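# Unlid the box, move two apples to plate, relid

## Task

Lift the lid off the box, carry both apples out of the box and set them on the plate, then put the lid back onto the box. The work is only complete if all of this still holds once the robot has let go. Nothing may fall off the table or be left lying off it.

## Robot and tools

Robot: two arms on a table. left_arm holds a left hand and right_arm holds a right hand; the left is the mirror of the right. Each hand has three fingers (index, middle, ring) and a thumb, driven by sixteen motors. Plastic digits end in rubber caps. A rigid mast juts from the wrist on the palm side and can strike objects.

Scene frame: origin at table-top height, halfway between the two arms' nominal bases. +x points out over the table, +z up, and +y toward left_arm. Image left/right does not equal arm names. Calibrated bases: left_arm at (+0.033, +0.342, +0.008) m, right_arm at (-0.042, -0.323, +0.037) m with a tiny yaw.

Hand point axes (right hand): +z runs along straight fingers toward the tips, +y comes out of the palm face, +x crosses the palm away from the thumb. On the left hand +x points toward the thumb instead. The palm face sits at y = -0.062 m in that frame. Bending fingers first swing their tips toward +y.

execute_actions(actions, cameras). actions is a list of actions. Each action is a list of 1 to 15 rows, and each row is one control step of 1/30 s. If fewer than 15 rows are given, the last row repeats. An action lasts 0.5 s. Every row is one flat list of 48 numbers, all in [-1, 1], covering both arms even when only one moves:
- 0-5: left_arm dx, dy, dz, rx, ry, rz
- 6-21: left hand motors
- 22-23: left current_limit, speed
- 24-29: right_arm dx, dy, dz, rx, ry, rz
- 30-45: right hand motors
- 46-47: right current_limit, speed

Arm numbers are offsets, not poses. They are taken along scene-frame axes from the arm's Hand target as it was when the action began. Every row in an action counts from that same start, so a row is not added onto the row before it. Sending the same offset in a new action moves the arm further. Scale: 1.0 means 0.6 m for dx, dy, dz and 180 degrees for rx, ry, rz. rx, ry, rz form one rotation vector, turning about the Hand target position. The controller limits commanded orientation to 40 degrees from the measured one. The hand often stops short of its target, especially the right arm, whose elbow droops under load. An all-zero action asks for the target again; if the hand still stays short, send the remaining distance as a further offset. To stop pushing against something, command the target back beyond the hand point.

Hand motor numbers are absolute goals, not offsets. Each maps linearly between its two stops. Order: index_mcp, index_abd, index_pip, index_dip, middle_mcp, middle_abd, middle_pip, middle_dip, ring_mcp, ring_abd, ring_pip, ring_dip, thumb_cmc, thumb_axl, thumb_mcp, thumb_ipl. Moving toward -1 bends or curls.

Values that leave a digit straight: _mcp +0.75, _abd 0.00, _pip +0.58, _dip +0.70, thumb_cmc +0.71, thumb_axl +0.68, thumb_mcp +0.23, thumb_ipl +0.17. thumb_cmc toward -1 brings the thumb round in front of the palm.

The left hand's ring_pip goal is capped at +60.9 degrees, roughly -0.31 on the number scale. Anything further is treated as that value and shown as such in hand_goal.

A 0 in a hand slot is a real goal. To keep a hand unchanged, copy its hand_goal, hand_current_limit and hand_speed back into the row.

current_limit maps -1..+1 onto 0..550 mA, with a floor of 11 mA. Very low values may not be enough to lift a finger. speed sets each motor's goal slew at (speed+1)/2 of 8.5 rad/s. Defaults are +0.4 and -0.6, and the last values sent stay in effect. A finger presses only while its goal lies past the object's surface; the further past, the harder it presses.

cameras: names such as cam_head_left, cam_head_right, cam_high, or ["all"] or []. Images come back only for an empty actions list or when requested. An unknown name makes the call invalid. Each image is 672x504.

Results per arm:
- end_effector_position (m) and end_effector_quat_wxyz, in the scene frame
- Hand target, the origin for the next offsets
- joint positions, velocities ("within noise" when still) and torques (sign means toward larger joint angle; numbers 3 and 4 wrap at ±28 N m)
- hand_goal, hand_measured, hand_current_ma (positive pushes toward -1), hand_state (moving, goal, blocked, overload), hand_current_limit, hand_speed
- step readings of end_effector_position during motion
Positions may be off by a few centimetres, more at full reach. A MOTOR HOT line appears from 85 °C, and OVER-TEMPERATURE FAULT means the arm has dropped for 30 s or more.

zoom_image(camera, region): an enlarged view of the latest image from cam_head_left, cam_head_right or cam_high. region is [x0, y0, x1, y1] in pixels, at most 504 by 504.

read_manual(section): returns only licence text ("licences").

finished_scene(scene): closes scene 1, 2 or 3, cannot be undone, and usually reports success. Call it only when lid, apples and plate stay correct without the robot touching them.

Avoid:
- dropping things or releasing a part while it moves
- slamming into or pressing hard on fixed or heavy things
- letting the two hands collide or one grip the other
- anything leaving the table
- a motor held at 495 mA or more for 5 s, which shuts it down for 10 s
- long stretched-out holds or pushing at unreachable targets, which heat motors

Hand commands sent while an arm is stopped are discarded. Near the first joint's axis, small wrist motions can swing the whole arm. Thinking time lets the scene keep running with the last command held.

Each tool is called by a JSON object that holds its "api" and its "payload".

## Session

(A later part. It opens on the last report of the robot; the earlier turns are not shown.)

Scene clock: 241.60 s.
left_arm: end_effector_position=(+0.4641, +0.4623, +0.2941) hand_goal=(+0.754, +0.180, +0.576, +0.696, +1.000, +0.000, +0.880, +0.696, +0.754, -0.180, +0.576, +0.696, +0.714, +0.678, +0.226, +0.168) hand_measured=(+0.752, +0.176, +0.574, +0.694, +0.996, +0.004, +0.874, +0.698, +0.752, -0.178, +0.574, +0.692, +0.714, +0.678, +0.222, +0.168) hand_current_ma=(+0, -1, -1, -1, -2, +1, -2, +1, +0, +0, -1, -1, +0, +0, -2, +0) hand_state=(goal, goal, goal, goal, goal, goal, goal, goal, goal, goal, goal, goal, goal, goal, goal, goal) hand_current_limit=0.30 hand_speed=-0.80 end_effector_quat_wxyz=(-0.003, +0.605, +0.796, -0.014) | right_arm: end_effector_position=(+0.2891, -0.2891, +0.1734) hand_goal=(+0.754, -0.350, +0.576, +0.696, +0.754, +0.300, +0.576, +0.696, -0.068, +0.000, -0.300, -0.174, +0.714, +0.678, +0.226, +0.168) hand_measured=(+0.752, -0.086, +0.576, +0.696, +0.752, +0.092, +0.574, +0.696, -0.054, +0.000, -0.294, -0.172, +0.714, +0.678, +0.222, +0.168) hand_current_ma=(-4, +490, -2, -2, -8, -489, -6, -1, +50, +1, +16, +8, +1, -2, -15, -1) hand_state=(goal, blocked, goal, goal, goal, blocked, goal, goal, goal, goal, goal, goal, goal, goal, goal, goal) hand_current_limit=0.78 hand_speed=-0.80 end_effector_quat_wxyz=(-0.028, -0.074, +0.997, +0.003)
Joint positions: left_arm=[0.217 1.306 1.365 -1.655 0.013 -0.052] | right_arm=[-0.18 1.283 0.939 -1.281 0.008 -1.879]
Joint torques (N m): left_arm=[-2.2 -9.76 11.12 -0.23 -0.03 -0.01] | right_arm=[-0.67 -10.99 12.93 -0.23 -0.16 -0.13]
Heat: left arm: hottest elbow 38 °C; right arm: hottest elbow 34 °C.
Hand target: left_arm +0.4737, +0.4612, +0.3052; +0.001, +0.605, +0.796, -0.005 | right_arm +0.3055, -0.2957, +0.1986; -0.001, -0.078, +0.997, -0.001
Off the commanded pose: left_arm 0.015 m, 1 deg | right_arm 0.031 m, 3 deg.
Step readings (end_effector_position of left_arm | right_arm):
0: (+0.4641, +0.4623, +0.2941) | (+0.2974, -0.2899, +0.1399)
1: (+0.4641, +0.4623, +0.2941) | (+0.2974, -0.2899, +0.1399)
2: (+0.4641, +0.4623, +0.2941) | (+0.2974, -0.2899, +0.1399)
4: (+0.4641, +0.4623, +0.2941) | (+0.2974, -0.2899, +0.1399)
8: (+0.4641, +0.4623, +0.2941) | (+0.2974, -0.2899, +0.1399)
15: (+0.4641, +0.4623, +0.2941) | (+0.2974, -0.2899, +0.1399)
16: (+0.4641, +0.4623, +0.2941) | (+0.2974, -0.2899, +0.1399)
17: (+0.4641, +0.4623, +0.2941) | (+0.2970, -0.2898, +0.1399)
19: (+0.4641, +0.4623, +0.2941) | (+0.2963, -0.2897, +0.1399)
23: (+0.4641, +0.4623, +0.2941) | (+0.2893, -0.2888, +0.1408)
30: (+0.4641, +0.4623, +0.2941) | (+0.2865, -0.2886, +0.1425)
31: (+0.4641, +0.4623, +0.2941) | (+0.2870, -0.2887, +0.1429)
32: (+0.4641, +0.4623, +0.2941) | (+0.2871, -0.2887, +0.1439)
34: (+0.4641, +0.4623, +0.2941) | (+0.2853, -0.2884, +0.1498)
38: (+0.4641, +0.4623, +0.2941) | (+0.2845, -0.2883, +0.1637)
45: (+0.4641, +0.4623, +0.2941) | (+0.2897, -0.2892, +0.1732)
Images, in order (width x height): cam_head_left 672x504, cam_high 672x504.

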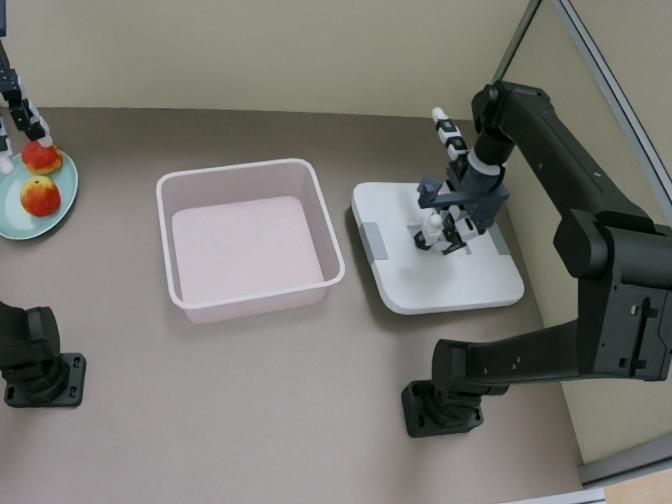

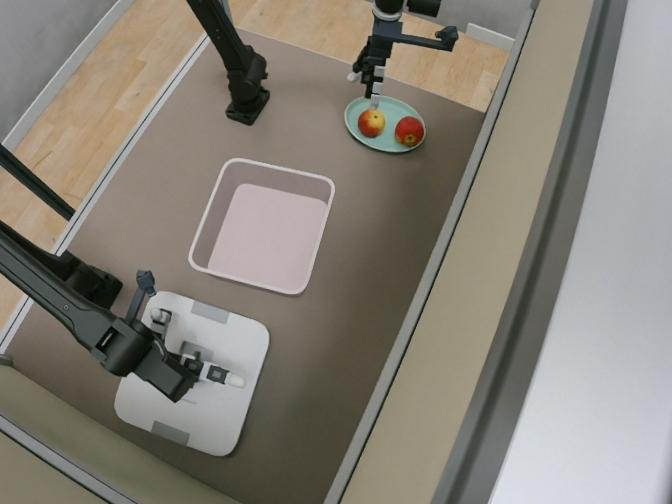

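{"api": "execute_actions", "payload": {"actions": [[[0,0,0,0,0,0,0.754,0.18,0.576,0.696,1,0,0.88,0.696,0.754,-0.18,0.576,0.696,0.714,0.678,0.226,0.168,0.3,-0.8,0.005,0,0.06,0,0,0,0.754,-0.35,0.576,0.696,0.754,0.30,0.576,0.696,-0.068,0,-0.3,-0.174,0.714,0.678,0.226,0.168,0.78,-0.8]],[[0,0,0,0,0,0,0.754,0.18,0.576,0.696,1,0,0.88,0.696,0.754,-0.18,0.576,0.696,0.714,0.678,0.226,0.168,0.3,-0.8,0,0,0.06,0,0,0,0.754,-0.35,0.576,0.696,0.754,0.30,0.576,0.696,-0.068,0,-0.3,-0.174,0.714,0.678,0.226,0.168,0.78,-0.8]],[[0,0,0,0,0,0,0.754,0.18,0.576,0.696,1,0,0.88,0.696,0.754,-0.18,0.576,0.696,0.714,0.678,0.226,0.168,0.3,-0.8,0,0,0.06,0,0,0,0.754,-0.35,0.576,0.696,0.754,0.30,0.576,0.696,-0.068,0,-0.3,-0.174,0.714,0.678,0.226,0.168,0.78,-0.8]]], "cameras": ["cam_head_left","cam_high"]}}

{"api": "zoom_image", "payload": {"camera": "cam_head_left", "region": [350, 140, 560, 320]}}

Scene clock: 243.93 s.
left_arm: end_effector_position=(+0.4641, +0.4623, +0.2941) hand_goal=(+0.754, +0.180, +0.576, +0.696, +1.000, +0.000, +0.880, +0.696, +0.754, -0.180, +0.576, +0.696, +0.714, +0.678, +0.226, +0.168) hand_measured=(+0.752, +0.176, +0.574, +0.694, +0.996, +0.004, +0.874, +0.698, +0.752, -0.178, +0.574, +0.692, +0.714, +0.678, +0.222, +0.168) hand_current_ma=(+0, -1, -1, -1, -2, +1, -2, +1, +0, +0, -1, -1, +0, +0, -2, +0) hand_state=(goal, goal, goal, goal, goal, goal, goal, goal, goal, goal, goal, goal, goal, goal, goal, goal) hand_current_limit=0.30 hand_speed=-0.80 end_effector_quat_wxyz=(-0.003, +0.605, +0.796, -0.014) | right_arm: end_effector_position=(+0.2976, -0.2904, +0.2797) hand_goal=(+0.754, -0.350, +0.576, +0.696, +0.754, +0.300, +0.576, +0.696, -0.068, +0.000, -0.300, -0.174, +0.714, +0.678, +0.226, +0.168) hand_measured=(+0.752, -0.086, +0.574, +0.696, +0.752, +0.092, +0.574, +0.696, -0.054, +0.000, -0.294, -0.172, +0.714, +0.678, +0.222, +0.168) hand_current_ma=(-5, +490, -3, -2, -6, -489, -6, -1, +50, +1, +16, +8, +1, -2, -15, -1) hand_state=(goal, blocked, goal, goal, goal, blocked, goal, goal, goal, goal, goal, goal, goal, goal, goal, goal) hand_current_limit=0.78 hand_speed=-0.80 end_effector_quat_wxyz=(-0.029, -0.074, +0.997, +0.003)
Joint positions: left_arm=[0.217 1.306 1.365 -1.655 0.013 -0.052] | right_arm=[-0.18 1.25 1.195 -1.573 0.008 -1.879]
Joint torques (N m): left_arm=[-2.14 -9.76 11.11 -0.23 -0.04 -0.01] | right_arm=[-0.62 -10.87 13.78 -0.23 -0.16 -0.11]
Heat: left arm: hottest elbow 38 °C; right arm: hottest elbow 34 °C.
Hand target: left_arm +0.4737, +0.4612, +0.3052; +0.001, +0.605, +0.796, -0.005 | right_arm +0.3085, -0.2957, +0.3066; -0.001, -0.078, +0.997, -0.001
Off the commanded pose: left_arm 0.015 m, 1 deg | right_arm 0.030 m, 3 deg.
Step readings (end_effector_position of left_arm | right_arm):
0: (+0.4641, +0.4623, +0.2941) | (+0.2891, -0.2891, +0.1734)
1: (+0.4641, +0.4623, +0.2941) | (+0.2888, -0.2890, +0.1736)
2: (+0.4641, +0.4623, +0.2941) | (+0.2882, -0.2889, +0.1749)
4: (+0.4641, +0.4623, +0.2941) | (+0.2861, -0.2886, +0.1810)
8: (+0.4641, +0.4623, +0.2941) | (+0.2878, -0.2888, +0.1974)
15: (+0.4641, +0.4623, +0.2941) | (+0.2957, -0.2901, +0.2092)
16: (+0.4641, +0.4623, +0.2941) | (+0.2956, -0.2901, +0.2095)
17: (+0.4641, +0.4623, +0.2941) | (+0.2943, -0.2899, +0.2106)
19: (+0.4641, +0.4623, +0.2941) | (+0.2904, -0.2893, +0.2164)
23: (+0.4641, +0.4623, +0.2941) | (+0.2899, -0.2892, +0.2321)
30: (+0.4641, +0.4623, +0.2941) | (+0.2972, -0.2904, +0.2440)
31: (+0.4641, +0.4623, +0.2941) | (+0.2970, -0.2903, +0.2442)
32: (+0.4641, +0.4623, +0.2941) | (+0.2961, -0.2902, +0.2456)
34: (+0.4641, +0.4623, +0.2941) | (+0.2924, -0.2896, +0.2517)
38: (+0.4641, +0.4623, +0.2941) | (+0.2921, -0.2896, +0.2690)
45: (+0.4641, +0.4623, +0.2941) | (+0.2991, -0.2907, +0.2796)
Images, in order (width x height): cam_head_left 672x504, cam_high 672x504.

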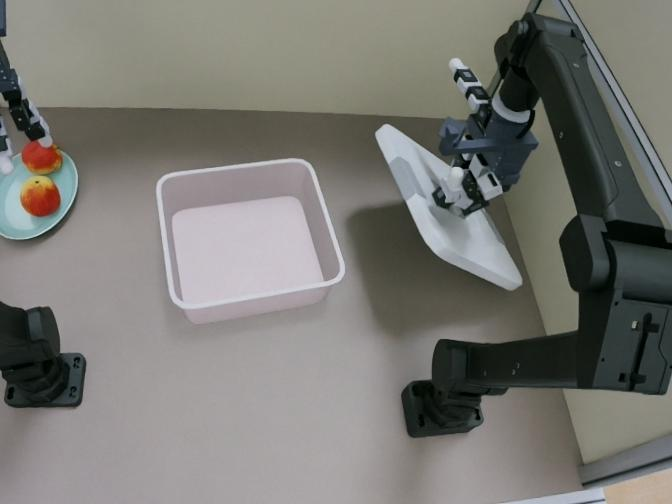

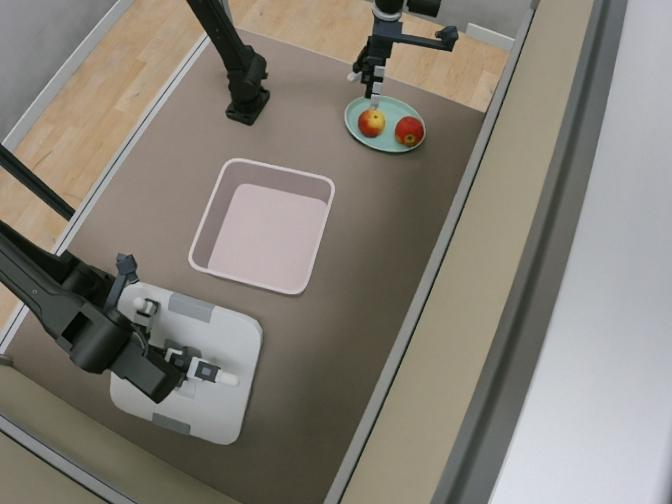

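Scaled by 2.400 from the camera's 672x504 image, which has a finer 960x720 frame.

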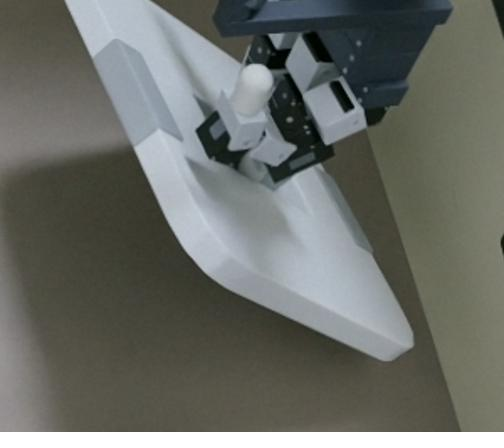

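{"api": "execute_actions", "payload": {"actions": [[[0,0,0,0,0,0,0.754,0.18,0.576,0.696,1,0,0.88,0.696,0.754,-0.18,0.576,0.696,0.714,0.678,0.226,0.168,0.3,-0.8,0,0.03,-0.03,0,0,0,0.754,-0.35,0.576,0.696,0.754,0.30,0.576,0.696,-0.068,0,-0.3,-0.174,0.714,0.678,0.226,0.168,0.78,-0.8]],[[0,0,0,0,0,0,0.754,0.18,0.576,0.696,1,0,0.88,0.696,0.754,-0.18,0.576,0.696,0.714,0.678,0.226,0.168,0.3,-0.8,0,0,-0.06,0,0,0,0.754,-0.35,0.576,0.696,0.754,0.30,0.576,0.696,-0.068,0,-0.3,-0.174,0.714,0.678,0.226,0.168,0.78,-0.8]]], "cameras": ["cam_head_left","cam_high"]}}

Scene clock: 248.00 s.
left_arm: end_effector_position=(+0.4641, +0.4623, +0.2941) hand_goal=(+0.754, +0.180, +0.576, +0.696, +1.000, +0.000, +0.880, +0.696, +0.754, -0.180, +0.576, +0.696, +0.714, +0.678, +0.226, +0.168) hand_measured=(+0.752, +0.176, +0.574, +0.694, +0.996, +0.004, +0.874, +0.698, +0.752, -0.178, +0.574, +0.692, +0.714, +0.678, +0.222, +0.168) hand_current_ma=(+0, -1, -1, -1, -2, +1, -2, +1, +0, +0, -1, -1, +0, +0, -2, +0) hand_state=(goal, goal, goal, goal, goal, goal, goal, goal, goal, goal, goal, goal, goal, goal, goal, goal) hand_current_limit=0.30 hand_speed=-0.80 end_effector_quat_wxyz=(-0.003, +0.605, +0.796, -0.014) | right_arm: end_effector_position=(+0.3034, -0.2822, +0.2516) hand_goal=(+0.754, -0.350, +0.576, +0.696, +0.754, +0.300, +0.576, +0.696, -0.068, +0.000, -0.300, -0.174, +0.714, +0.678, +0.226, +0.168) hand_measured=(+0.752, -0.086, +0.576, +0.696, +0.752, +0.092, +0.574, +0.696, -0.054, +0.000, -0.294, -0.172, +0.714, +0.678, +0.222, +0.168) hand_current_ma=(-4, +489, -2, -2, -8, -489, -5, -1, +50, +1, +16, +8, +1, -2, -15, -1) hand_state=(goal, blocked, goal, goal, goal, blocked, goal, goal, goal, goal, goal, goal, goal, goal, goal, goal) hand_current_limit=0.78 hand_speed=-0.80 end_effector_quat_wxyz=(-0.012, -0.077, +0.997, -0.001)
Joint positions: left_arm=[0.217 1.306 1.365 -1.655 0.013 -0.052] | right_arm=[-0.154 1.248 1.121 -1.467 0.008 -1.859]
Joint torques (N m): left_arm=[-2.14 -9.76 11.12 -0.23 -0.03 -0.01] | right_arm=[1.38 -10.34 8.95 0.7 -0.21 0.2]
Heat: left arm: hottest elbow 38 °C; right arm: hottest elbow 34 °C.
Hand target: left_arm +0.4737, +0.4612, +0.3052; +0.001, +0.605, +0.796, -0.005 | right_arm +0.3085, -0.2777, +0.2527; -0.001, -0.078, +0.997, -0.001
Off the commanded pose: left_arm 0.015 m, 1 deg | right_arm 0.007 m, 1 deg.
Step readings (end_effector_position of left_arm | right_arm):
0: (+0.4641, +0.4623, +0.2941) | (+0.2976, -0.2904, +0.2797)
1: (+0.4641, +0.4623, +0.2941) | (+0.2976, -0.2904, +0.2797)
2: (+0.4641, +0.4623, +0.2941) | (+0.2976, -0.2904, +0.2797)
4: (+0.4641, +0.4623, +0.2941) | (+0.2974, -0.2889, +0.2797)
8: (+0.4641, +0.4623, +0.2941) | (+0.2989, -0.2847, +0.2796)
15: (+0.4641, +0.4623, +0.2941) | (+0.3003, -0.2818, +0.2795)
16: (+0.4641, +0.4623, +0.2941) | (+0.3007, -0.2819, +0.2795)
17: (+0.4641, +0.4623, +0.2941) | (+0.3017, -0.2820, +0.2782)
19: (+0.4641, +0.4623, +0.2941) | (+0.3047, -0.2824, +0.2726)
23: (+0.4641, +0.4623, +0.2941) | (+0.3031, -0.2822, +0.2565)
30: (+0.4641, +0.4623, +0.2941) | (+0.3027, -0.2821, +0.2516)
Images, in order (width x height): cam_head_left 672x504, cam_high 672x504.

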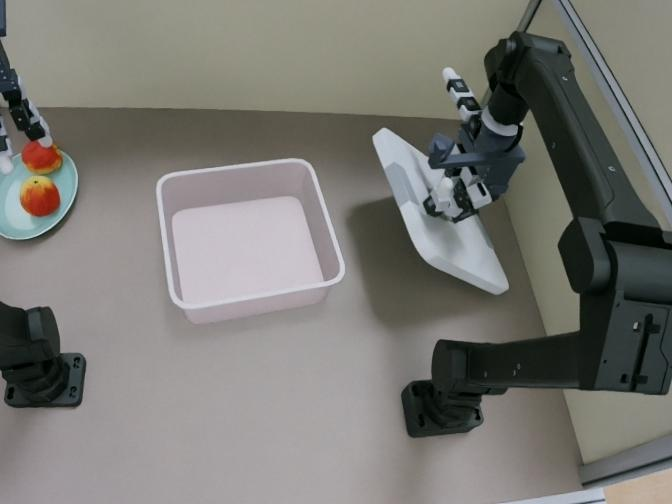

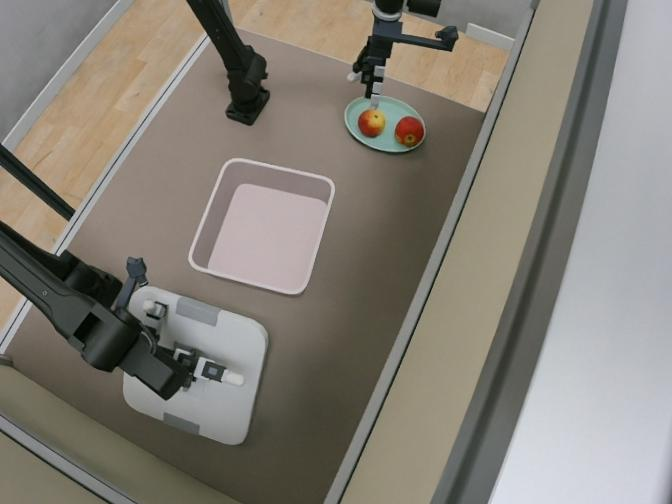

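{"api": "execute_actions", "payload": {"actions": [[[0,0,0,0,0,0,0.754,0.18,0.576,0.696,1,0,0.88,0.696,0.754,-0.18,0.576,0.696,0.714,0.678,0.226,0.168,0.3,-0.8,0,0,-0.05,0,0,0,0.754,-0.35,0.576,0.696,0.754,0.30,0.576,0.696,-0.068,0,-0.3,-0.174,0.714,0.678,0.226,0.168,0.78,-0.8]],[[0,0,0,0,0,0,0.754,0.18,0.576,0.696,1,0,0.88,0.696,0.754,-0.18,0.576,0.696,0.714,0.678,0.226,0.168,0.3,-0.8,0,0,-0.05,0,0,0,0.754,-0.35,0.576,0.696,0.754,0.30,0.576,0.696,-0.068,0,-0.3,-0.174,0.714,0.678,0.226,0.168,0.78,-0.8]]], "cameras": ["cam_head_left","cam_high"]}}

Scene clock: 249.73 s.
left_arm: end_effector_position=(+0.4641, +0.4623, +0.2941) hand_goal=(+0.754, +0.180, +0.576, +0.696, +1.000, +0.000, +0.880, +0.696, +0.754, -0.180, +0.576, +0.696, +0.714, +0.678, +0.226, +0.168) hand_measured=(+0.752, +0.176, +0.574, +0.694, +0.996, +0.004, +0.874, +0.698, +0.752, -0.178, +0.574, +0.692, +0.714, +0.678, +0.222, +0.168) hand_current_ma=(+0, -1, -1, -1, -2, +1, -2, +1, +0, +0, -1, -1, +0, +0, -2, +0) hand_state=(goal, goal, goal, goal, goal, goal, goal, goal, goal, goal, goal, goal, goal, goal, goal, goal) hand_current_limit=0.30 hand_speed=-0.80 end_effector_quat_wxyz=(-0.003, +0.605, +0.796, -0.014) | right_arm: end_effector_position=(+0.3031, -0.2821, +0.1926) hand_goal=(+0.754, -0.350, +0.576, +0.696, +0.754, +0.300, +0.576, +0.696, -0.068, +0.000, -0.300, -0.174, +0.714, +0.678, +0.226, +0.168) hand_measured=(+0.754, -0.086, +0.576, +0.696, +0.752, +0.092, +0.574, +0.696, -0.054, +0.000, -0.294, -0.172, +0.714, +0.678, +0.222, +0.168) hand_current_ma=(+1, +490, -1, -2, -7, -489, -3, -1, +50, +1, +16, +8, +1, -2, -15, -1) hand_state=(goal, blocked, goal, goal, goal, blocked, goal, goal, goal, goal, goal, goal, goal, goal, goal, goal) hand_current_limit=0.78 hand_speed=-0.80 end_effector_quat_wxyz=(-0.010, -0.077, +0.997, -0.002)
Joint positions: left_arm=[0.217 1.306 1.365 -1.655 0.013 -0.052] | right_arm=[-0.153 1.278 0.989 -1.301 0.008 -1.857]
Joint torques (N m): left_arm=[-2.2 -9.76 11.11 -0.23 -0.03 -0.01] | right_arm=[1.44 -9.99 8.68 0.72 -0.2 0.2]
Heat: left arm: hottest elbow 38 °C; right arm: hottest elbow 34 °C.
Hand target: left_arm +0.4737, +0.4612, +0.3052; +0.001, +0.605, +0.796, -0.005 | right_arm +0.3084, -0.2775, +0.1925; -0.001, -0.078, +0.997, -0.001
Off the commanded pose: left_arm 0.015 m, 1 deg | right_arm 0.007 m, 1 deg.
Step readings (end_effector_position of left_arm | right_arm):
0: (+0.4641, +0.4623, +0.2941) | (+0.3034, -0.2822, +0.2516)
1: (+0.4641, +0.4623, +0.2941) | (+0.3032, -0.2822, +0.2513)
2: (+0.4641, +0.4623, +0.2941) | (+0.3040, -0.2823, +0.2498)
4: (+0.4641, +0.4623, +0.2941) | (+0.3057, -0.2825, +0.2434)
8: (+0.4641, +0.4623, +0.2941) | (+0.3020, -0.2820, +0.2288)
15: (+0.4641, +0.4623, +0.2941) | (+0.3028, -0.2820, +0.2236)
16: (+0.4641, +0.4623, +0.2941) | (+0.3030, -0.2820, +0.2234)
17: (+0.4641, +0.4623, +0.2941) | (+0.3035, -0.2821, +0.2220)
19: (+0.4641, +0.4623, +0.2941) | (+0.3054, -0.2824, +0.2160)
23: (+0.4641, +0.4623, +0.2941) | (+0.3026, -0.2820, +0.2009)
30: (+0.4641, +0.4623, +0.2941) | (+0.3024, -0.2819, +0.1926)
Images, in order (width x height): cam_head_left 672x504, cam_high 672x504.

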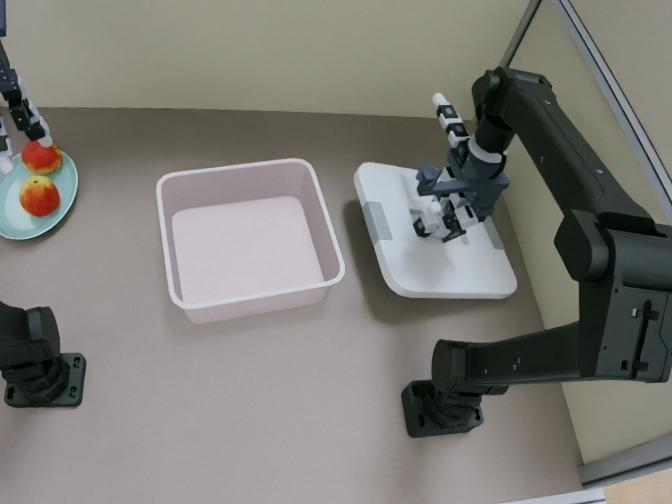

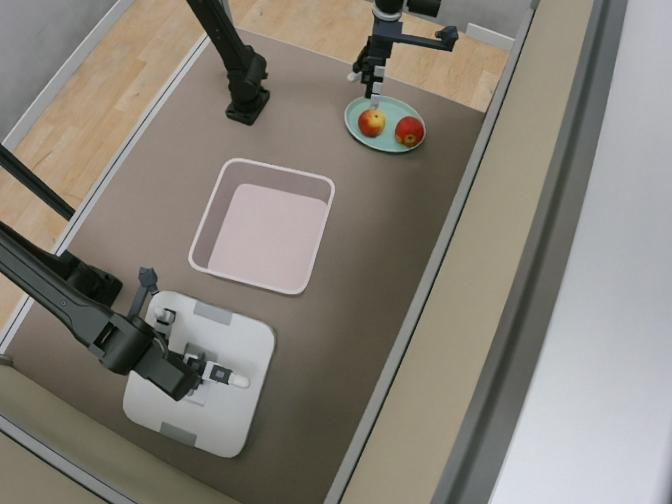

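{"api": "execute_actions", "payload": {"actions": [[[0,0,0,0,0,0,0.754,0.18,0.576,0.696,1,0,0.88,0.696,0.754,-0.18,0.576,0.696,0.714,0.678,0.226,0.168,0.3,-0.8,0,0,-0.05,0,0,0,0.754,-0.35,0.576,0.696,0.754,0.30,0.576,0.696,-0.068,0,-0.3,-0.174,0.714,0.678,0.226,0.168,0.78,-0.8]],[[0,0,0,0,0,0,0.754,0.18,0.576,0.696,1,0,0.88,0.696,0.754,-0.18,0.576,0.696,0.714,0.678,0.226,0.168,0.3,-0.8,0,0,-0.048,0,0,0,0.754,-0.35,0.576,0.696,0.754,0.30,0.576,0.696,-0.068,0,-0.3,-0.174,0.714,0.678,0.226,0.168,0.78,-0.8]],[[0,0,0,0,0,0,0.754,0.18,0.576,0.696,1,0,0.88,0.696,0.754,-0.18,0.576,0.696,0.714,0.678,0.226,0.168,0.3,-0.8,0,0,0,0,0,0,0.754,-0.1,0.576,0.696,0.754,0.1,0.576,0.696,-0.068,0,-0.3,-0.174,0.714,0.678,0.226,0.168,0.3,-0.9]],[[0,0,0,0,0,0,0.754,0.18,0.576,0.696,1,0,0.88,0.696,0.754,-0.18,0.576,0.696,0.714,0.678,0.226,0.168,0.3,-0.8,0,0,0,0,0,0,0.754,0.1,0.576,0.696,0.754,-0.1,0.576,0.696,-0.068,0,-0.3,-0.174,0.714,0.678,0.226,0.168,0.3,-0.8]]], "cameras": ["cam_head_left","cam_high"]}}

{"api": "zoom_image", "payload": {"camera": "cam_head_left", "region": [390, 200, 480, 270]}}

Scene clock: 252.37 s.
left_arm: end_effector_position=(+0.4641, +0.4623, +0.2941) hand_goal=(+0.754, +0.180, +0.576, +0.696, +1.000, +0.000, +0.880, +0.696, +0.754, -0.180, +0.576, +0.696, +0.714, +0.678, +0.226, +0.168) hand_measured=(+0.752, +0.176, +0.574, +0.694, +0.996, +0.004, +0.874, +0.698, +0.752, -0.178, +0.574, +0.692, +0.714, +0.678, +0.222, +0.168) hand_current_ma=(+0, -1, -1, -1, -2, +1, -2, +1, +0, +0, -1, -1, +0, +0, -2, +0) hand_state=(goal, goal, goal, goal, goal, goal, goal, goal, goal, goal, goal, goal, goal, goal, goal, goal) hand_current_limit=0.30 hand_speed=-0.80 end_effector_quat_wxyz=(-0.003, +0.605, +0.796, -0.014) | right_arm: end_effector_position=(+0.3064, -0.2825, +0.1403) hand_goal=(+0.754, +0.100, +0.576, +0.696, +0.754, -0.100, +0.576, +0.696, -0.068, +0.000, -0.300, -0.174, +0.714, +0.678, +0.226, +0.168) hand_measured=(+0.752, +0.030, +0.576, +0.696, +0.750, -0.048, +0.574, +0.696, -0.054, +0.000, -0.294, -0.172, +0.714, +0.678, +0.222, +0.168) hand_current_ma=(-3, -258, +2, +0, -13, +187, -3, -1, +50, +1, +16, +8, +1, -2, -16, -1) hand_state=(goal, blocked, goal, goal, goal, blocked, goal, goal, goal, goal, goal, goal, goal, goal, goal, goal) hand_current_limit=0.30 hand_speed=-0.80 end_effector_quat_wxyz=(-0.001, -0.077, +0.997, -0.004)
Joint positions: left_arm=[0.217 1.306 1.365 -1.655 0.013 -0.052] | right_arm=[-0.153 1.328 0.888 -1.131 0.008 -1.857]
Joint torques (N m): left_arm=[-2.14 -9.7 11.11 -0.21 -0.03 -0.01] | right_arm=[1.38 -9.23 7.62 0.77 -0.19 0.2]
Heat: left arm: hottest elbow 39 °C; right arm: hottest elbow 34 °C.
Hand target: left_arm +0.4737, +0.4612, +0.3052; +0.001, +0.605, +0.796, -0.005 | right_arm +0.3084, -0.2776, +0.1338; -0.001, -0.078, +0.997, -0.001
Off the commanded pose: left_arm 0.015 m, 1 deg | right_arm 0.008 m, 0 deg.
Step readings (end_effector_position of left_arm | right_arm):
0: (+0.4641, +0.4623, +0.2941) | (+0.3031, -0.2821, +0.1926)
1: (+0.4641, +0.4623, +0.2941) | (+0.3031, -0.2821, +0.1926)
2: (+0.4641, +0.4623, +0.2941) | (+0.3033, -0.2821, +0.1913)
4: (+0.4641, +0.4623, +0.2941) | (+0.3055, -0.2824, +0.1860)
8: (+0.4641, +0.4623, +0.2941) | (+0.3033, -0.2821, +0.1718)
15: (+0.4641, +0.4623, +0.2941) | (+0.3025, -0.2820, +0.1629)
16: (+0.4641, +0.4623, +0.2941) | (+0.3029, -0.2820, +0.1629)
17: (+0.4641, +0.4623, +0.2941) | (+0.3036, -0.2821, +0.1619)
19: (+0.4641, +0.4623, +0.2941) | (+0.3056, -0.2824, +0.1570)
23: (+0.4641, +0.4623, +0.2941) | (+0.3040, -0.2822, +0.1436)
30: (+0.4641, +0.4623, +0.2941) | (+0.3034, -0.2821, +0.1403)
31: (+0.4641, +0.4623, +0.2941) | (+0.3034, -0.2821, +0.1403)
32: (+0.4641, +0.4623, +0.2941) | (+0.3034, -0.2821, +0.1403)
34: (+0.4641, +0.4623, +0.2941) | (+0.3034, -0.2821, +0.1403)
38: (+0.4641, +0.4623, +0.2941) | (+0.3037, -0.2822, +0.1403)
45: (+0.4641, +0.4623, +0.2941) | (+0.3037, -0.2822, +0.1403)
46: (+0.4641, +0.4623, +0.2941) | (+0.3037, -0.2822, +0.1403)
47: (+0.4641, +0.4623, +0.2941) | (+0.3041, -0.2822, +0.1403)
49: (+0.4641, +0.4623, +0.2941) | (+0.3045, -0.2823, +0.1403)
53: (+0.4641, +0.4623, +0.2941) | (+0.3054, -0.2824, +0.1403)
60: (+0.4641, +0.4623, +0.2941) | (+0.3064, -0.2825, +0.1403)
Images, in order (width x height): cam_head_left 672x504, cam_high 672x504.

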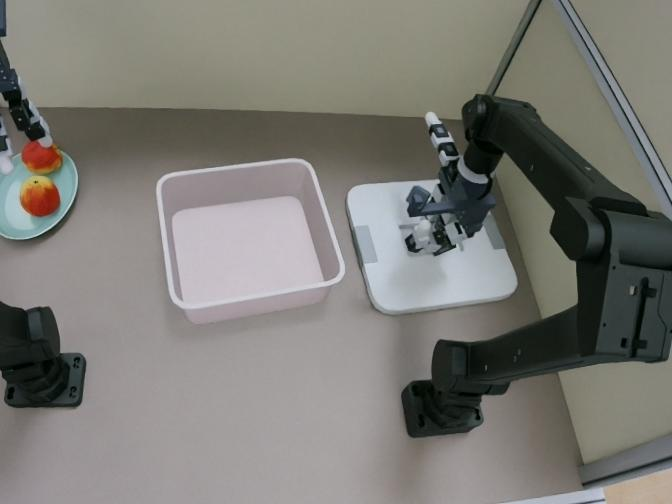

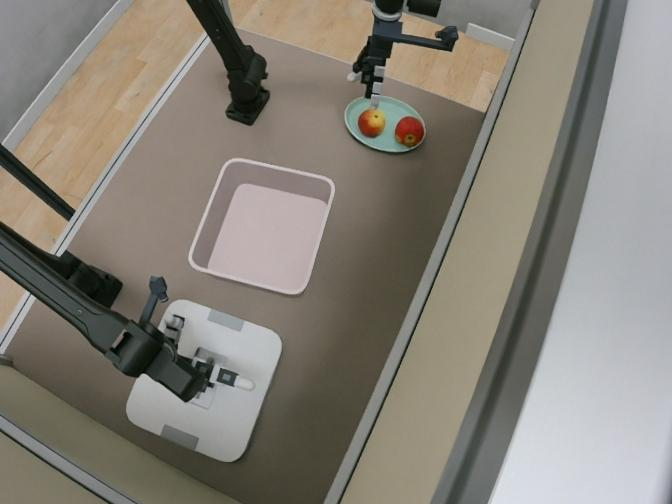

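Scaled by 5.600 from the camera's 672x504 image, which has a finer 960x720 frame.

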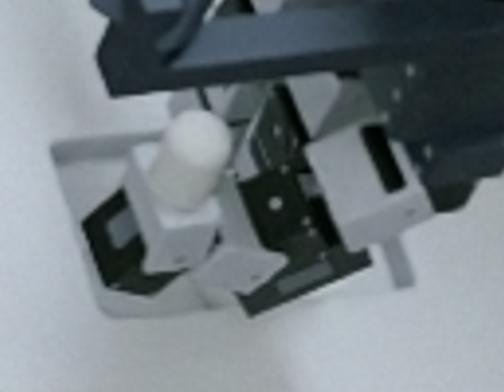

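{"api": "zoom_image", "payload": {"camera": "cam_head_left", "region": [396, 220, 468, 262]}}

{"api": "zoom_image", "payload": {"camera": "cam_high", "region": [170, 330, 260, 420]}}

Scaled by 7.000 from the camera's 672x504 image, which has a finer 960x720 frame.

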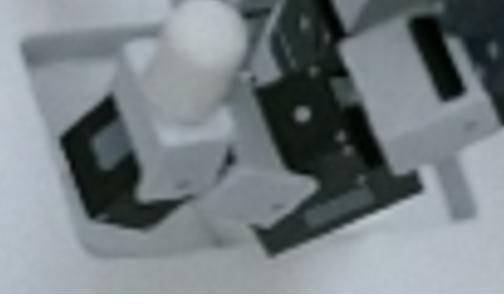

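Scaled by 5.600 from the camera's 672x504 image, which has a finer 960x720 frame.

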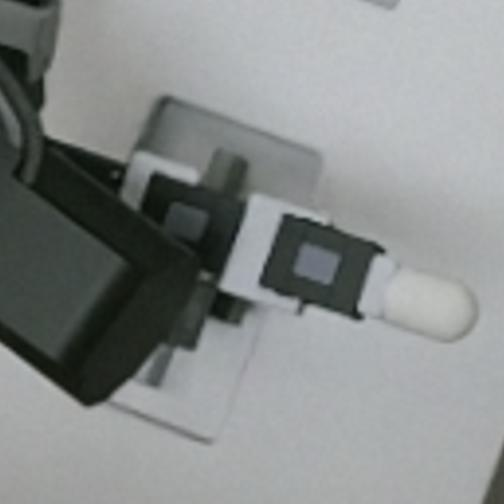

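{"api": "execute_actions", "payload": {"actions": [[[0,0,0,0,0,0,0.754,0.18,0.576,0.696,1,0,0.88,0.696,0.754,-0.18,0.576,0.696,0.714,0.678,0.226,0.168,0.3,-0.8,0,0,0,0,0,0,0.754,-0.1,0.576,0.696,0.754,0.1,0.576,0.696,-0.068,0,-0.3,-0.174,0.714,0.678,0.226,0.168,0.3,-0.8]],[[0,0,0,0,0,0,0.754,0.18,0.576,0.696,1,0,0.88,0.696,0.754,-0.18,0.576,0.696,0.714,0.678,0.226,0.168,0.3,-0.8,0,0,0,0,0,0,0.754,-0.35,0.576,0.696,0.754,0.30,0.576,0.696,-0.068,0,-0.3,-0.174,0.714,0.678,0.226,0.168,0.78,-0.8]],[[0,0,0,0,0,0,0.754,0.18,0.576,0.696,1,0,0.88,0.696,0.754,-0.18,0.576,0.696,0.714,0.678,0.226,0.168,0.3,-0.8,0.015,-0.005,0.05,0,0,0,0.754,-0.35,0.576,0.696,0.754,0.30,0.576,0.696,-0.068,0,-0.3,-0.174,0.714,0.678,0.226,0.168,0.78,-0.8]],[[0,0,0,0,0,0,0.754,0.18,0.576,0.696,1,0,0.88,0.696,0.754,-0.18,0.576,0.696,0.714,0.678,0.226,0.168,0.3,-0.8,0.01,0,0.055,0,0,0,0.754,-0.35,0.576,0.696,0.754,0.30,0.576,0.696,-0.068,0,-0.3,-0.174,0.714,0.678,0.226,0.168,0.78,-0.8]]], "cameras": ["cam_head_left","cam_high"]}}

{"api": "zoom_image", "payload": {"camera": "cam_head_left", "region": [340, 160, 540, 330]}}

Scene clock: 256.00 s.
left_arm: end_effector_position=(+0.4641, +0.4623, +0.2941) hand_goal=(+0.754, +0.180, +0.576, +0.696, +1.000, +0.000, +0.880, +0.696, +0.754, -0.180, +0.576, +0.696, +0.714, +0.678, +0.226, +0.168) hand_measured=(+0.752, +0.176, +0.574, +0.694, +0.996, +0.004, +0.874, +0.698, +0.752, -0.178, +0.574, +0.692, +0.714, +0.678, +0.222, +0.168) hand_current_ma=(+0, -1, -1, -1, -2, +1, -2, +1, +0, +0, -1, -1, +0, +0, -2, +0) hand_state=(goal, goal, goal, goal, goal, goal, goal, goal, goal, goal, goal, goal, goal, goal, goal, goal) hand_current_limit=0.30 hand_speed=-0.80 end_effector_quat_wxyz=(-0.003, +0.605, +0.796, -0.014) | right_arm: end_effector_position=(+0.3041, -0.2822, +0.1713) hand_goal=(+0.754, -0.350, +0.576, +0.696, +0.754, +0.300, +0.576, +0.696, -0.068, +0.000, -0.300, -0.174, +0.714, +0.678, +0.226, +0.168) hand_measured=(+0.752, -0.082, +0.576, +0.696, +0.752, +0.096, +0.574, +0.696, -0.054, +0.000, -0.294, -0.172, +0.714, +0.678, +0.222, +0.168) hand_current_ma=(-6, +490, +1, +0, -6, -489, -3, -1, +50, +1, +16, +8, +1, -2, -16, -1) hand_state=(goal, blocked, goal, goal, goal, blocked, goal, goal, goal, goal, goal, goal, goal, goal, goal, goal) hand_current_limit=0.78 hand_speed=-0.80 end_effector_quat_wxyz=(-0.030, -0.077, +0.997, +0.003)
Joint positions: left_arm=[0.217 1.306 1.365 -1.655 0.013 -0.052] | right_arm=[-0.153 1.327 0.973 -1.277 0.008 -1.857]
Joint torques (N m): left_arm=[-2.14 -9.76 11.11 -0.24 -0.03 0] | right_arm=[1.08 -11.81 12.88 -0.21 -0.23 0.15]
Heat: left arm: hottest elbow 39 °C; right arm: hottest elbow 34 °C.
Hand target: left_arm +0.4737, +0.4612, +0.3052; +0.001, +0.605, +0.796, -0.005 | right_arm +0.3235, -0.2807, +0.1968; -0.001, -0.078, +0.997, -0.001
Off the commanded pose: left_arm 0.015 m, 1 deg | right_arm 0.032 m, 3 deg.
Step readings (end_effector_position of left_arm | right_arm):
0: (+0.4641, +0.4623, +0.2941) | (+0.3064, -0.2825, +0.1403)
1: (+0.4641, +0.4623, +0.2941) | (+0.3064, -0.2825, +0.1403)
2: (+0.4641, +0.4623, +0.2941) | (+0.3064, -0.2825, +0.1403)
4: (+0.4641, +0.4623, +0.2941) | (+0.3063, -0.2825, +0.1403)
8: (+0.4641, +0.4623, +0.2941) | (+0.3072, -0.2826, +0.1403)
15: (+0.4641, +0.4623, +0.2941) | (+0.3072, -0.2826, +0.1403)
16: (+0.4641, +0.4623, +0.2941) | (+0.3072, -0.2826, +0.1403)
17: (+0.4641, +0.4623, +0.2941) | (+0.3072, -0.2826, +0.1403)
19: (+0.4641, +0.4623, +0.2941) | (+0.3072, -0.2826, +0.1402)
23: (+0.4641, +0.4623, +0.2941) | (+0.3072, -0.2826, +0.1402)
30: (+0.4641, +0.4623, +0.2941) | (+0.3072, -0.2826, +0.1402)
31: (+0.4641, +0.4623, +0.2941) | (+0.3072, -0.2826, +0.1402)
32: (+0.4641, +0.4623, +0.2941) | (+0.3072, -0.2826, +0.1402)
34: (+0.4641, +0.4623, +0.2941) | (+0.3060, -0.2824, +0.1402)
38: (+0.4641, +0.4623, +0.2941) | (+0.2985, -0.2814, +0.1411)
45: (+0.4641, +0.4623, +0.2941) | (+0.2959, -0.2811, +0.1432)
46: (+0.4641, +0.4623, +0.2941) | (+0.2965, -0.2812, +0.1437)
47: (+0.4641, +0.4623, +0.2941) | (+0.2970, -0.2812, +0.1448)
49: (+0.4641, +0.4623, +0.2941) | (+0.2961, -0.2811, +0.1504)
53: (+0.4641, +0.4623, +0.2941) | (+0.2996, -0.2816, +0.1643)
60: (+0.4641, +0.4623, +0.2941) | (+0.3064, -0.2825, +0.1712)
Images, in order (width x height): cam_head_left 672x504, cam_high 672x504.

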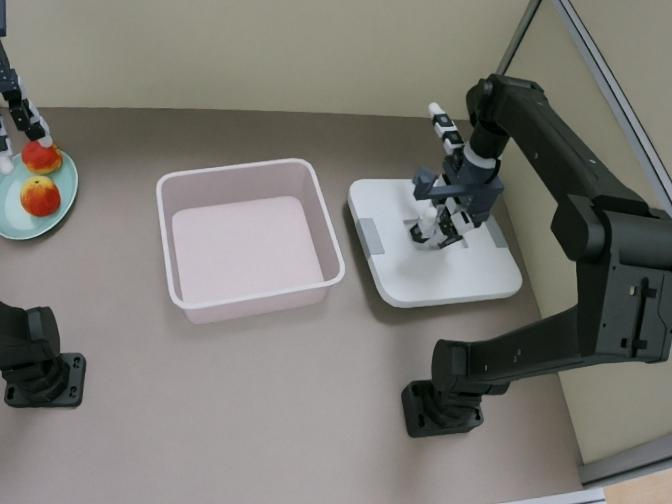

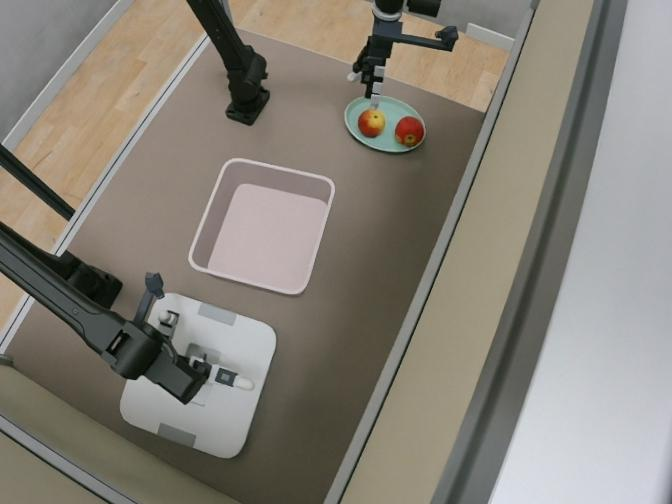

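Scaled by 2.520 from the camera's 672x504 image, which has a finer 960x720 frame.

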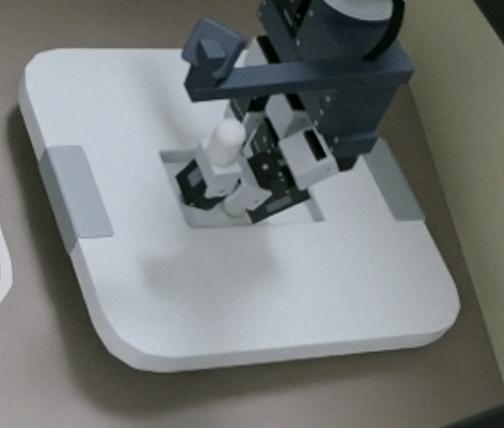

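{"api": "execute_actions", "payload": {"actions": [[[0,0,0,0,0,0,0.754,0.18,0.576,0.696,1,0,0.88,0.696,0.754,-0.18,0.576,0.696,0.714,0.678,0.226,0.168,0.3,-0.8,-0.015,0,-0.06,0,0,0,0.754,-0.35,0.576,0.696,0.754,0.30,0.576,0.696,-0.068,0,-0.3,-0.174,0.714,0.678,0.226,0.168,0.78,-0.8]],[[0,0,0,0,0,0,0.754,0.18,0.576,0.696,1,0,0.88,0.696,0.754,-0.18,0.576,0.696,0.714,0.678,0.226,0.168,0.3,-0.8,0,0,-0.045,0,0,0,0.754,-0.35,0.576,0.696,0.754,0.30,0.576,0.696,-0.068,0,-0.3,-0.174,0.714,0.678,0.226,0.168,0.78,-0.8]],[[0,0,0,0,0,0,0.754,0.18,0.576,0.696,1,0,0.88,0.696,0.754,-0.18,0.576,0.696,0.714,0.678,0.226,0.168,0.3,-0.8,0,0,0,0,0,0,0.754,-0.1,0.576,0.696,0.754,0.1,0.576,0.696,-0.068,0,-0.3,-0.174,0.714,0.678,0.226,0.168,0.3,-0.9]],[[0,0,0,0,0,0,0.754,0.18,0.576,0.696,1,0,0.88,0.696,0.754,-0.18,0.576,0.696,0.714,0.678,0.226,0.168,0.3,-0.8,0,0,0.003,0,0,0,0.754,0.0,0.576,0.696,0.754,-0.02,0.576,0.696,-0.068,0,-0.3,-0.174,0.714,0.678,0.226,0.168,0.3,-0.8]],[[0,0,0,0,0,0,0.754,0.18,0.576,0.696,1,0,0.88,0.696,0.754,-0.18,0.576,0.696,0.714,0.678,0.226,0.168,0.3,-0.8,0,-0.02,0,0,0,0,0.754,0.0,0.576,0.696,0.754,-0.02,0.576,0.696,-0.068,0,-0.3,-0.174,0.714,0.678,0.226,0.168,0.3,-0.8]]], "cameras": ["cam_head_left","cam_high"]}}

{"api": "zoom_image", "payload": {"camera": "cam_head_left", "region": [390, 200, 480, 270]}}

Scene clock: 259.47 s.
left_arm: end_effector_position=(+0.4641, +0.4623, +0.2941) hand_goal=(+0.754, +0.180, +0.576, +0.696, +1.000, +0.000, +0.880, +0.696, +0.754, -0.180, +0.576, +0.696, +0.714, +0.678, +0.226, +0.168) hand_measured=(+0.752, +0.176, +0.574, +0.694, +0.996, +0.004, +0.874, +0.698, +0.752, -0.178, +0.574, +0.692, +0.714, +0.678, +0.222, +0.168) hand_current_ma=(+0, -1, -1, -1, -2, +1, -2, +1, +0, +0, -1, -1, +0, +0, -2, +0) hand_state=(goal, goal, goal, goal, goal, goal, goal, goal, goal, goal, goal, goal, goal, goal, goal, goal) hand_current_limit=0.30 hand_speed=-0.80 end_effector_quat_wxyz=(-0.003, +0.605, +0.796, -0.014) | right_arm: end_effector_position=(+0.3105, -0.2876, +0.1402) hand_goal=(+0.754, +0.000, +0.576, +0.696, +0.754, -0.020, +0.576, +0.696, -0.068, +0.000, -0.300, -0.174, +0.714, +0.678, +0.226, +0.168) hand_measured=(+0.750, -0.040, +0.576, +0.696, +0.750, -0.016, +0.574, +0.696, -0.054, +0.000, -0.294, -0.172, +0.714, +0.678, +0.222, +0.168) hand_current_ma=(-14, -142, -1, +0, -10, +9, -3, -1, +50, +1, +16, +8, +2, -2, -17, -1) hand_state=(goal, blocked, goal, goal, goal, goal, goal, goal, goal, goal, goal, goal, goal, goal, goal, goal) hand_current_limit=0.30 hand_speed=-0.80 end_effector_quat_wxyz=(-0.004, -0.078, +0.997, -0.003)
Joint positions: left_arm=[0.217 1.306 1.365 -1.655 0.013 -0.052] | right_arm=[-0.166 1.346 0.904 -1.136 0.008 -1.873]
Joint torques (N m): left_arm=[-2.2 -9.7 11.12 -0.24 -0.04 -0.01] | right_arm=[-0.91 -9.41 8.18 0.77 -0.19 -0.11]
Heat: left arm: hottest elbow 39 °C; right arm: hottest elbow 34 °C.
Hand target: left_arm +0.4737, +0.4612, +0.3052; +0.001, +0.605, +0.796, -0.005 | right_arm +0.3145, -0.2927, +0.1356; -0.001, -0.078, +0.997, -0.001
Off the commanded pose: left_arm 0.015 m, 1 deg | right_arm 0.008 m, 0 deg.
Step readings (end_effector_position of left_arm | right_arm):
0: (+0.4641, +0.4623, +0.2941) | (+0.3041, -0.2822, +0.1713)
1: (+0.4641, +0.4623, +0.2941) | (+0.3041, -0.2822, +0.1713)
2: (+0.4641, +0.4623, +0.2941) | (+0.3041, -0.2822, +0.1713)
4: (+0.4641, +0.4623, +0.2941) | (+0.3062, -0.2825, +0.1706)
8: (+0.4641, +0.4623, +0.2941) | (+0.3128, -0.2833, +0.1666)
15: (+0.4641, +0.4623, +0.2941) | (+0.3098, -0.2829, +0.1613)
16: (+0.4641, +0.4623, +0.2941) | (+0.3097, -0.2829, +0.1609)
17: (+0.4641, +0.4623, +0.2941) | (+0.3100, -0.2830, +0.1598)
19: (+0.4641, +0.4623, +0.2941) | (+0.3118, -0.2832, +0.1549)
23: (+0.4641, +0.4623, +0.2941) | (+0.3099, -0.2830, +0.1426)
30: (+0.4641, +0.4623, +0.2941) | (+0.3099, -0.2830, +0.1402)
31: (+0.4641, +0.4623, +0.2941) | (+0.3099, -0.2830, +0.1402)
32: (+0.4641, +0.4623, +0.2941) | (+0.3099, -0.2830, +0.1402)
34: (+0.4641, +0.4623, +0.2941) | (+0.3103, -0.2830, +0.1402)
38: (+0.4641, +0.4623, +0.2941) | (+0.3102, -0.2830, +0.1402)
45: (+0.4641, +0.4623, +0.2941) | (+0.3105, -0.2831, +0.1402)
46: (+0.4641, +0.4623, +0.2941) | (+0.3105, -0.2831, +0.1402)
47: (+0.4641, +0.4623, +0.2941) | (+0.3105, -0.2831, +0.1402)
49: (+0.4641, +0.4623, +0.2941) | (+0.3105, -0.2831, +0.1402)
53: (+0.4641, +0.4623, +0.2941) | (+0.3105, -0.2831, +0.1402)
60: (+0.4641, +0.4623, +0.2941) | (+0.3105, -0.2831, +0.1402)
61: (+0.4641, +0.4623, +0.2941) | (+0.3105, -0.2831, +0.1402)
62: (+0.4641, +0.4623, +0.2941) | (+0.3105, -0.2831, +0.1402)
64: (+0.4641, +0.4623, +0.2941) | (+0.3106, -0.2839, +0.1402)
68: (+0.4641, +0.4623, +0.2941) | (+0.3107, -0.2871, +0.1402)
75: (+0.4641, +0.4623, +0.2941) | (+0.3105, -0.2876, +0.1402)
Images, in order (width x height): cam_head_left 672x504, cam_high 672x504.

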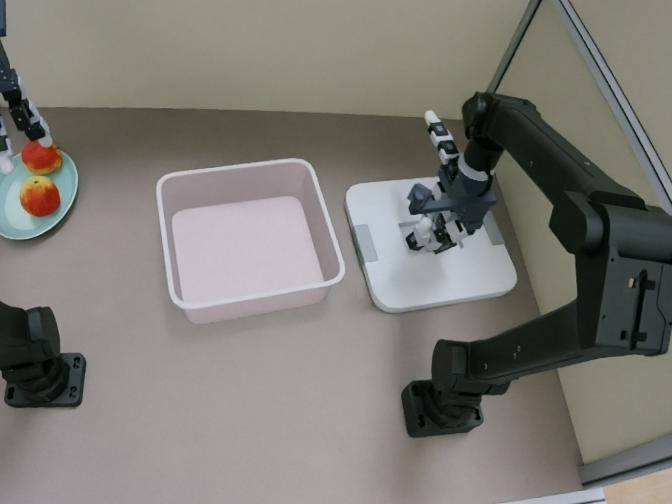

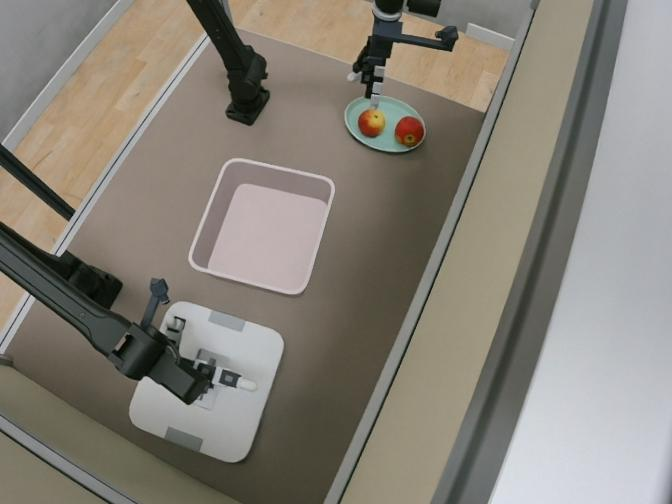

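Scaled by 5.600 from the camera's 672x504 image, which has a finer 960x720 frame.

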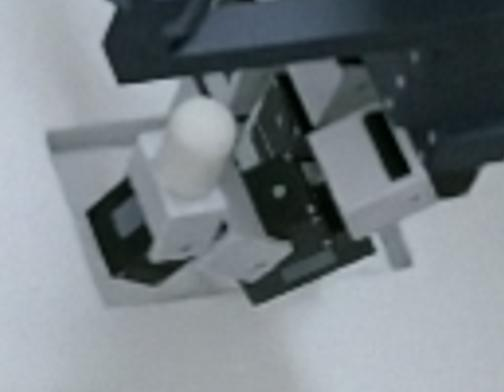

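{"api": "execute_actions", "payload": {"actions": [[[0,0,0,0,0,0,0.754,0.18,0.576,0.696,1,0,0.88,0.696,0.754,-0.18,0.576,0.696,0.714,0.678,0.226,0.168,0.3,-0.8,0,0,0,0,0,0,0.754,-0.06,0.576,0.696,0.754,0.02,0.576,0.696,-0.068,0,-0.3,-0.174,0.714,0.678,0.226,0.168,0.3,-0.8]],[[0,0,0,0,0,0,0.754,0.18,0.576,0.696,1,0,0.88,0.696,0.754,-0.18,0.576,0.696,0.714,0.678,0.226,0.168,0.3,-0.8,0,-0.015,0.01,0,0,0,0.754,-0.06,0.576,0.696,0.754,0.02,0.576,0.696,-0.068,0,-0.3,-0.174,0.714,0.678,0.226,0.168,0.3,-0.8]]], "cameras": ["cam_head_left","cam_high"]}}

{"api": "zoom_image", "payload": {"camera": "cam_head_left", "region": [390, 200, 480, 270]}}

Scene clock: 261.37 s.
left_arm: end_effector_position=(+0.4641, +0.4623, +0.2941) hand_goal=(+0.754, +0.180, +0.576, +0.696, +1.000, +0.000, +0.880, +0.696, +0.754, -0.180, +0.576, +0.696, +0.714, +0.678, +0.226, +0.168) hand_measured=(+0.752, +0.176, +0.574, +0.694, +0.996, +0.004, +0.874, +0.698, +0.752, -0.178, +0.574, +0.692, +0.714, +0.678, +0.222, +0.168) hand_current_ma=(+0, -1, -1, -1, -2, +1, -2, +1, +0, +0, -1, -1, +0, +0, -2, +0) hand_state=(goal, goal, goal, goal, goal, goal, goal, goal, goal, goal, goal, goal, goal, goal, goal, goal) hand_current_limit=0.30 hand_speed=-0.80 end_effector_quat_wxyz=(-0.003, +0.605, +0.796, -0.014) | right_arm: end_effector_position=(+0.3100, -0.2955, +0.1408) hand_goal=(+0.754, -0.060, +0.576, +0.696, +0.754, +0.020, +0.576, +0.696, -0.068, +0.000, -0.300, -0.174, +0.714, +0.678, +0.226, +0.168) hand_measured=(+0.744, -0.052, +0.572, +0.696, +0.750, +0.018, +0.574, +0.696, -0.054, +0.000, -0.294, -0.172, +0.714, +0.678, +0.222, +0.168) hand_current_ma=(-34, +22, -11, -1, -10, -7, -3, -1, +50, +1, +16, +8, +2, -2, -17, -1) hand_state=(goal, goal, goal, goal, goal, goal, goal, goal, goal, goal, goal, goal, goal, goal, goal, goal) hand_current_limit=0.30 hand_speed=-0.80 end_effector_quat_wxyz=(-0.002, -0.078, +0.997, +0.001)
Joint positions: left_arm=[0.217 1.306 1.365 -1.655 0.013 -0.052] | right_arm=[-0.193 1.346 0.904 -1.133 0 -1.899]
Joint torques (N m): left_arm=[-2.2 -9.7 11.12 -0.23 -0.03 -0.01] | right_arm=[-0.79 -9.64 9.25 0.1 -0.17 -0.11]
Heat: left arm: hottest elbow 39 °C; right arm: hottest elbow 34 °C.
Hand target: left_arm +0.4737, +0.4612, +0.3052; +0.001, +0.605, +0.796, -0.005 | right_arm +0.3145, -0.3016, +0.1416; -0.001, -0.078, +0.997, -0.001
Off the commanded pose: left_arm 0.015 m, 1 deg | right_arm 0.008 m, 0 deg.
Step readings (end_effector_position of left_arm | right_arm):
0: (+0.4641, +0.4623, +0.2941) | (+0.3105, -0.2876, +0.1402)
1: (+0.4641, +0.4623, +0.2941) | (+0.3105, -0.2876, +0.1402)
2: (+0.4641, +0.4623, +0.2941) | (+0.3105, -0.2876, +0.1402)
4: (+0.4641, +0.4623, +0.2941) | (+0.3109, -0.2876, +0.1402)
8: (+0.4641, +0.4623, +0.2941) | (+0.3112, -0.2877, +0.1401)
15: (+0.4641, +0.4623, +0.2941) | (+0.3112, -0.2877, +0.1401)
16: (+0.4641, +0.4623, +0.2941) | (+0.3112, -0.2877, +0.1401)
17: (+0.4641, +0.4623, +0.2941) | (+0.3113, -0.2881, +0.1401)
19: (+0.4641, +0.4623, +0.2941) | (+0.3114, -0.2889, +0.1408)
23: (+0.4641, +0.4623, +0.2941) | (+0.3105, -0.2937, +0.1410)
30: (+0.4641, +0.4623, +0.2941) | (+0.3100, -0.2955, +0.1408)
Images, in order (width x height): cam_head_left 672x504, cam_high 672x504.

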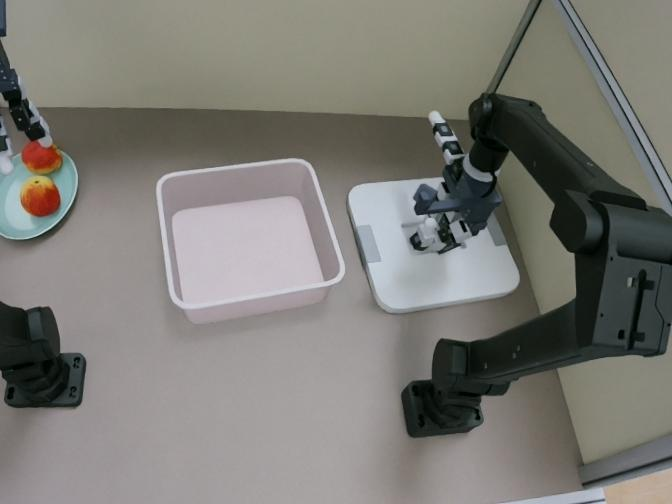

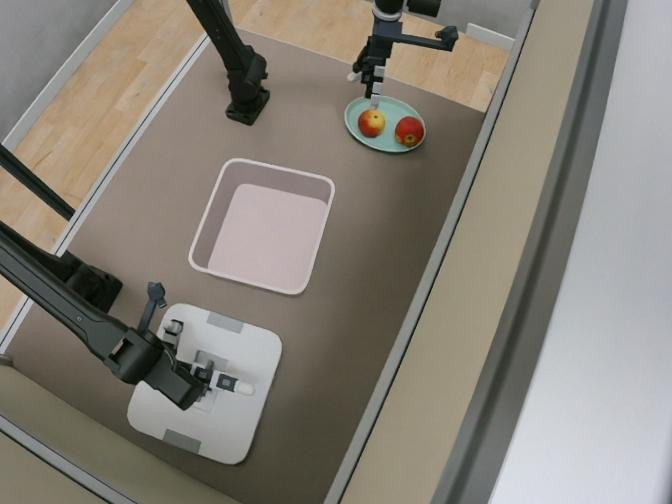

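Scaled by 5.600 from the camera's 672x504 image, which has a finer 960x720 frame.

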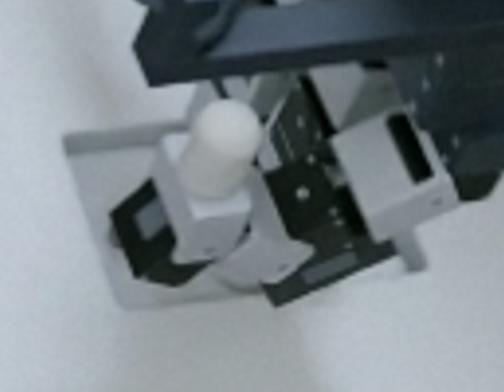

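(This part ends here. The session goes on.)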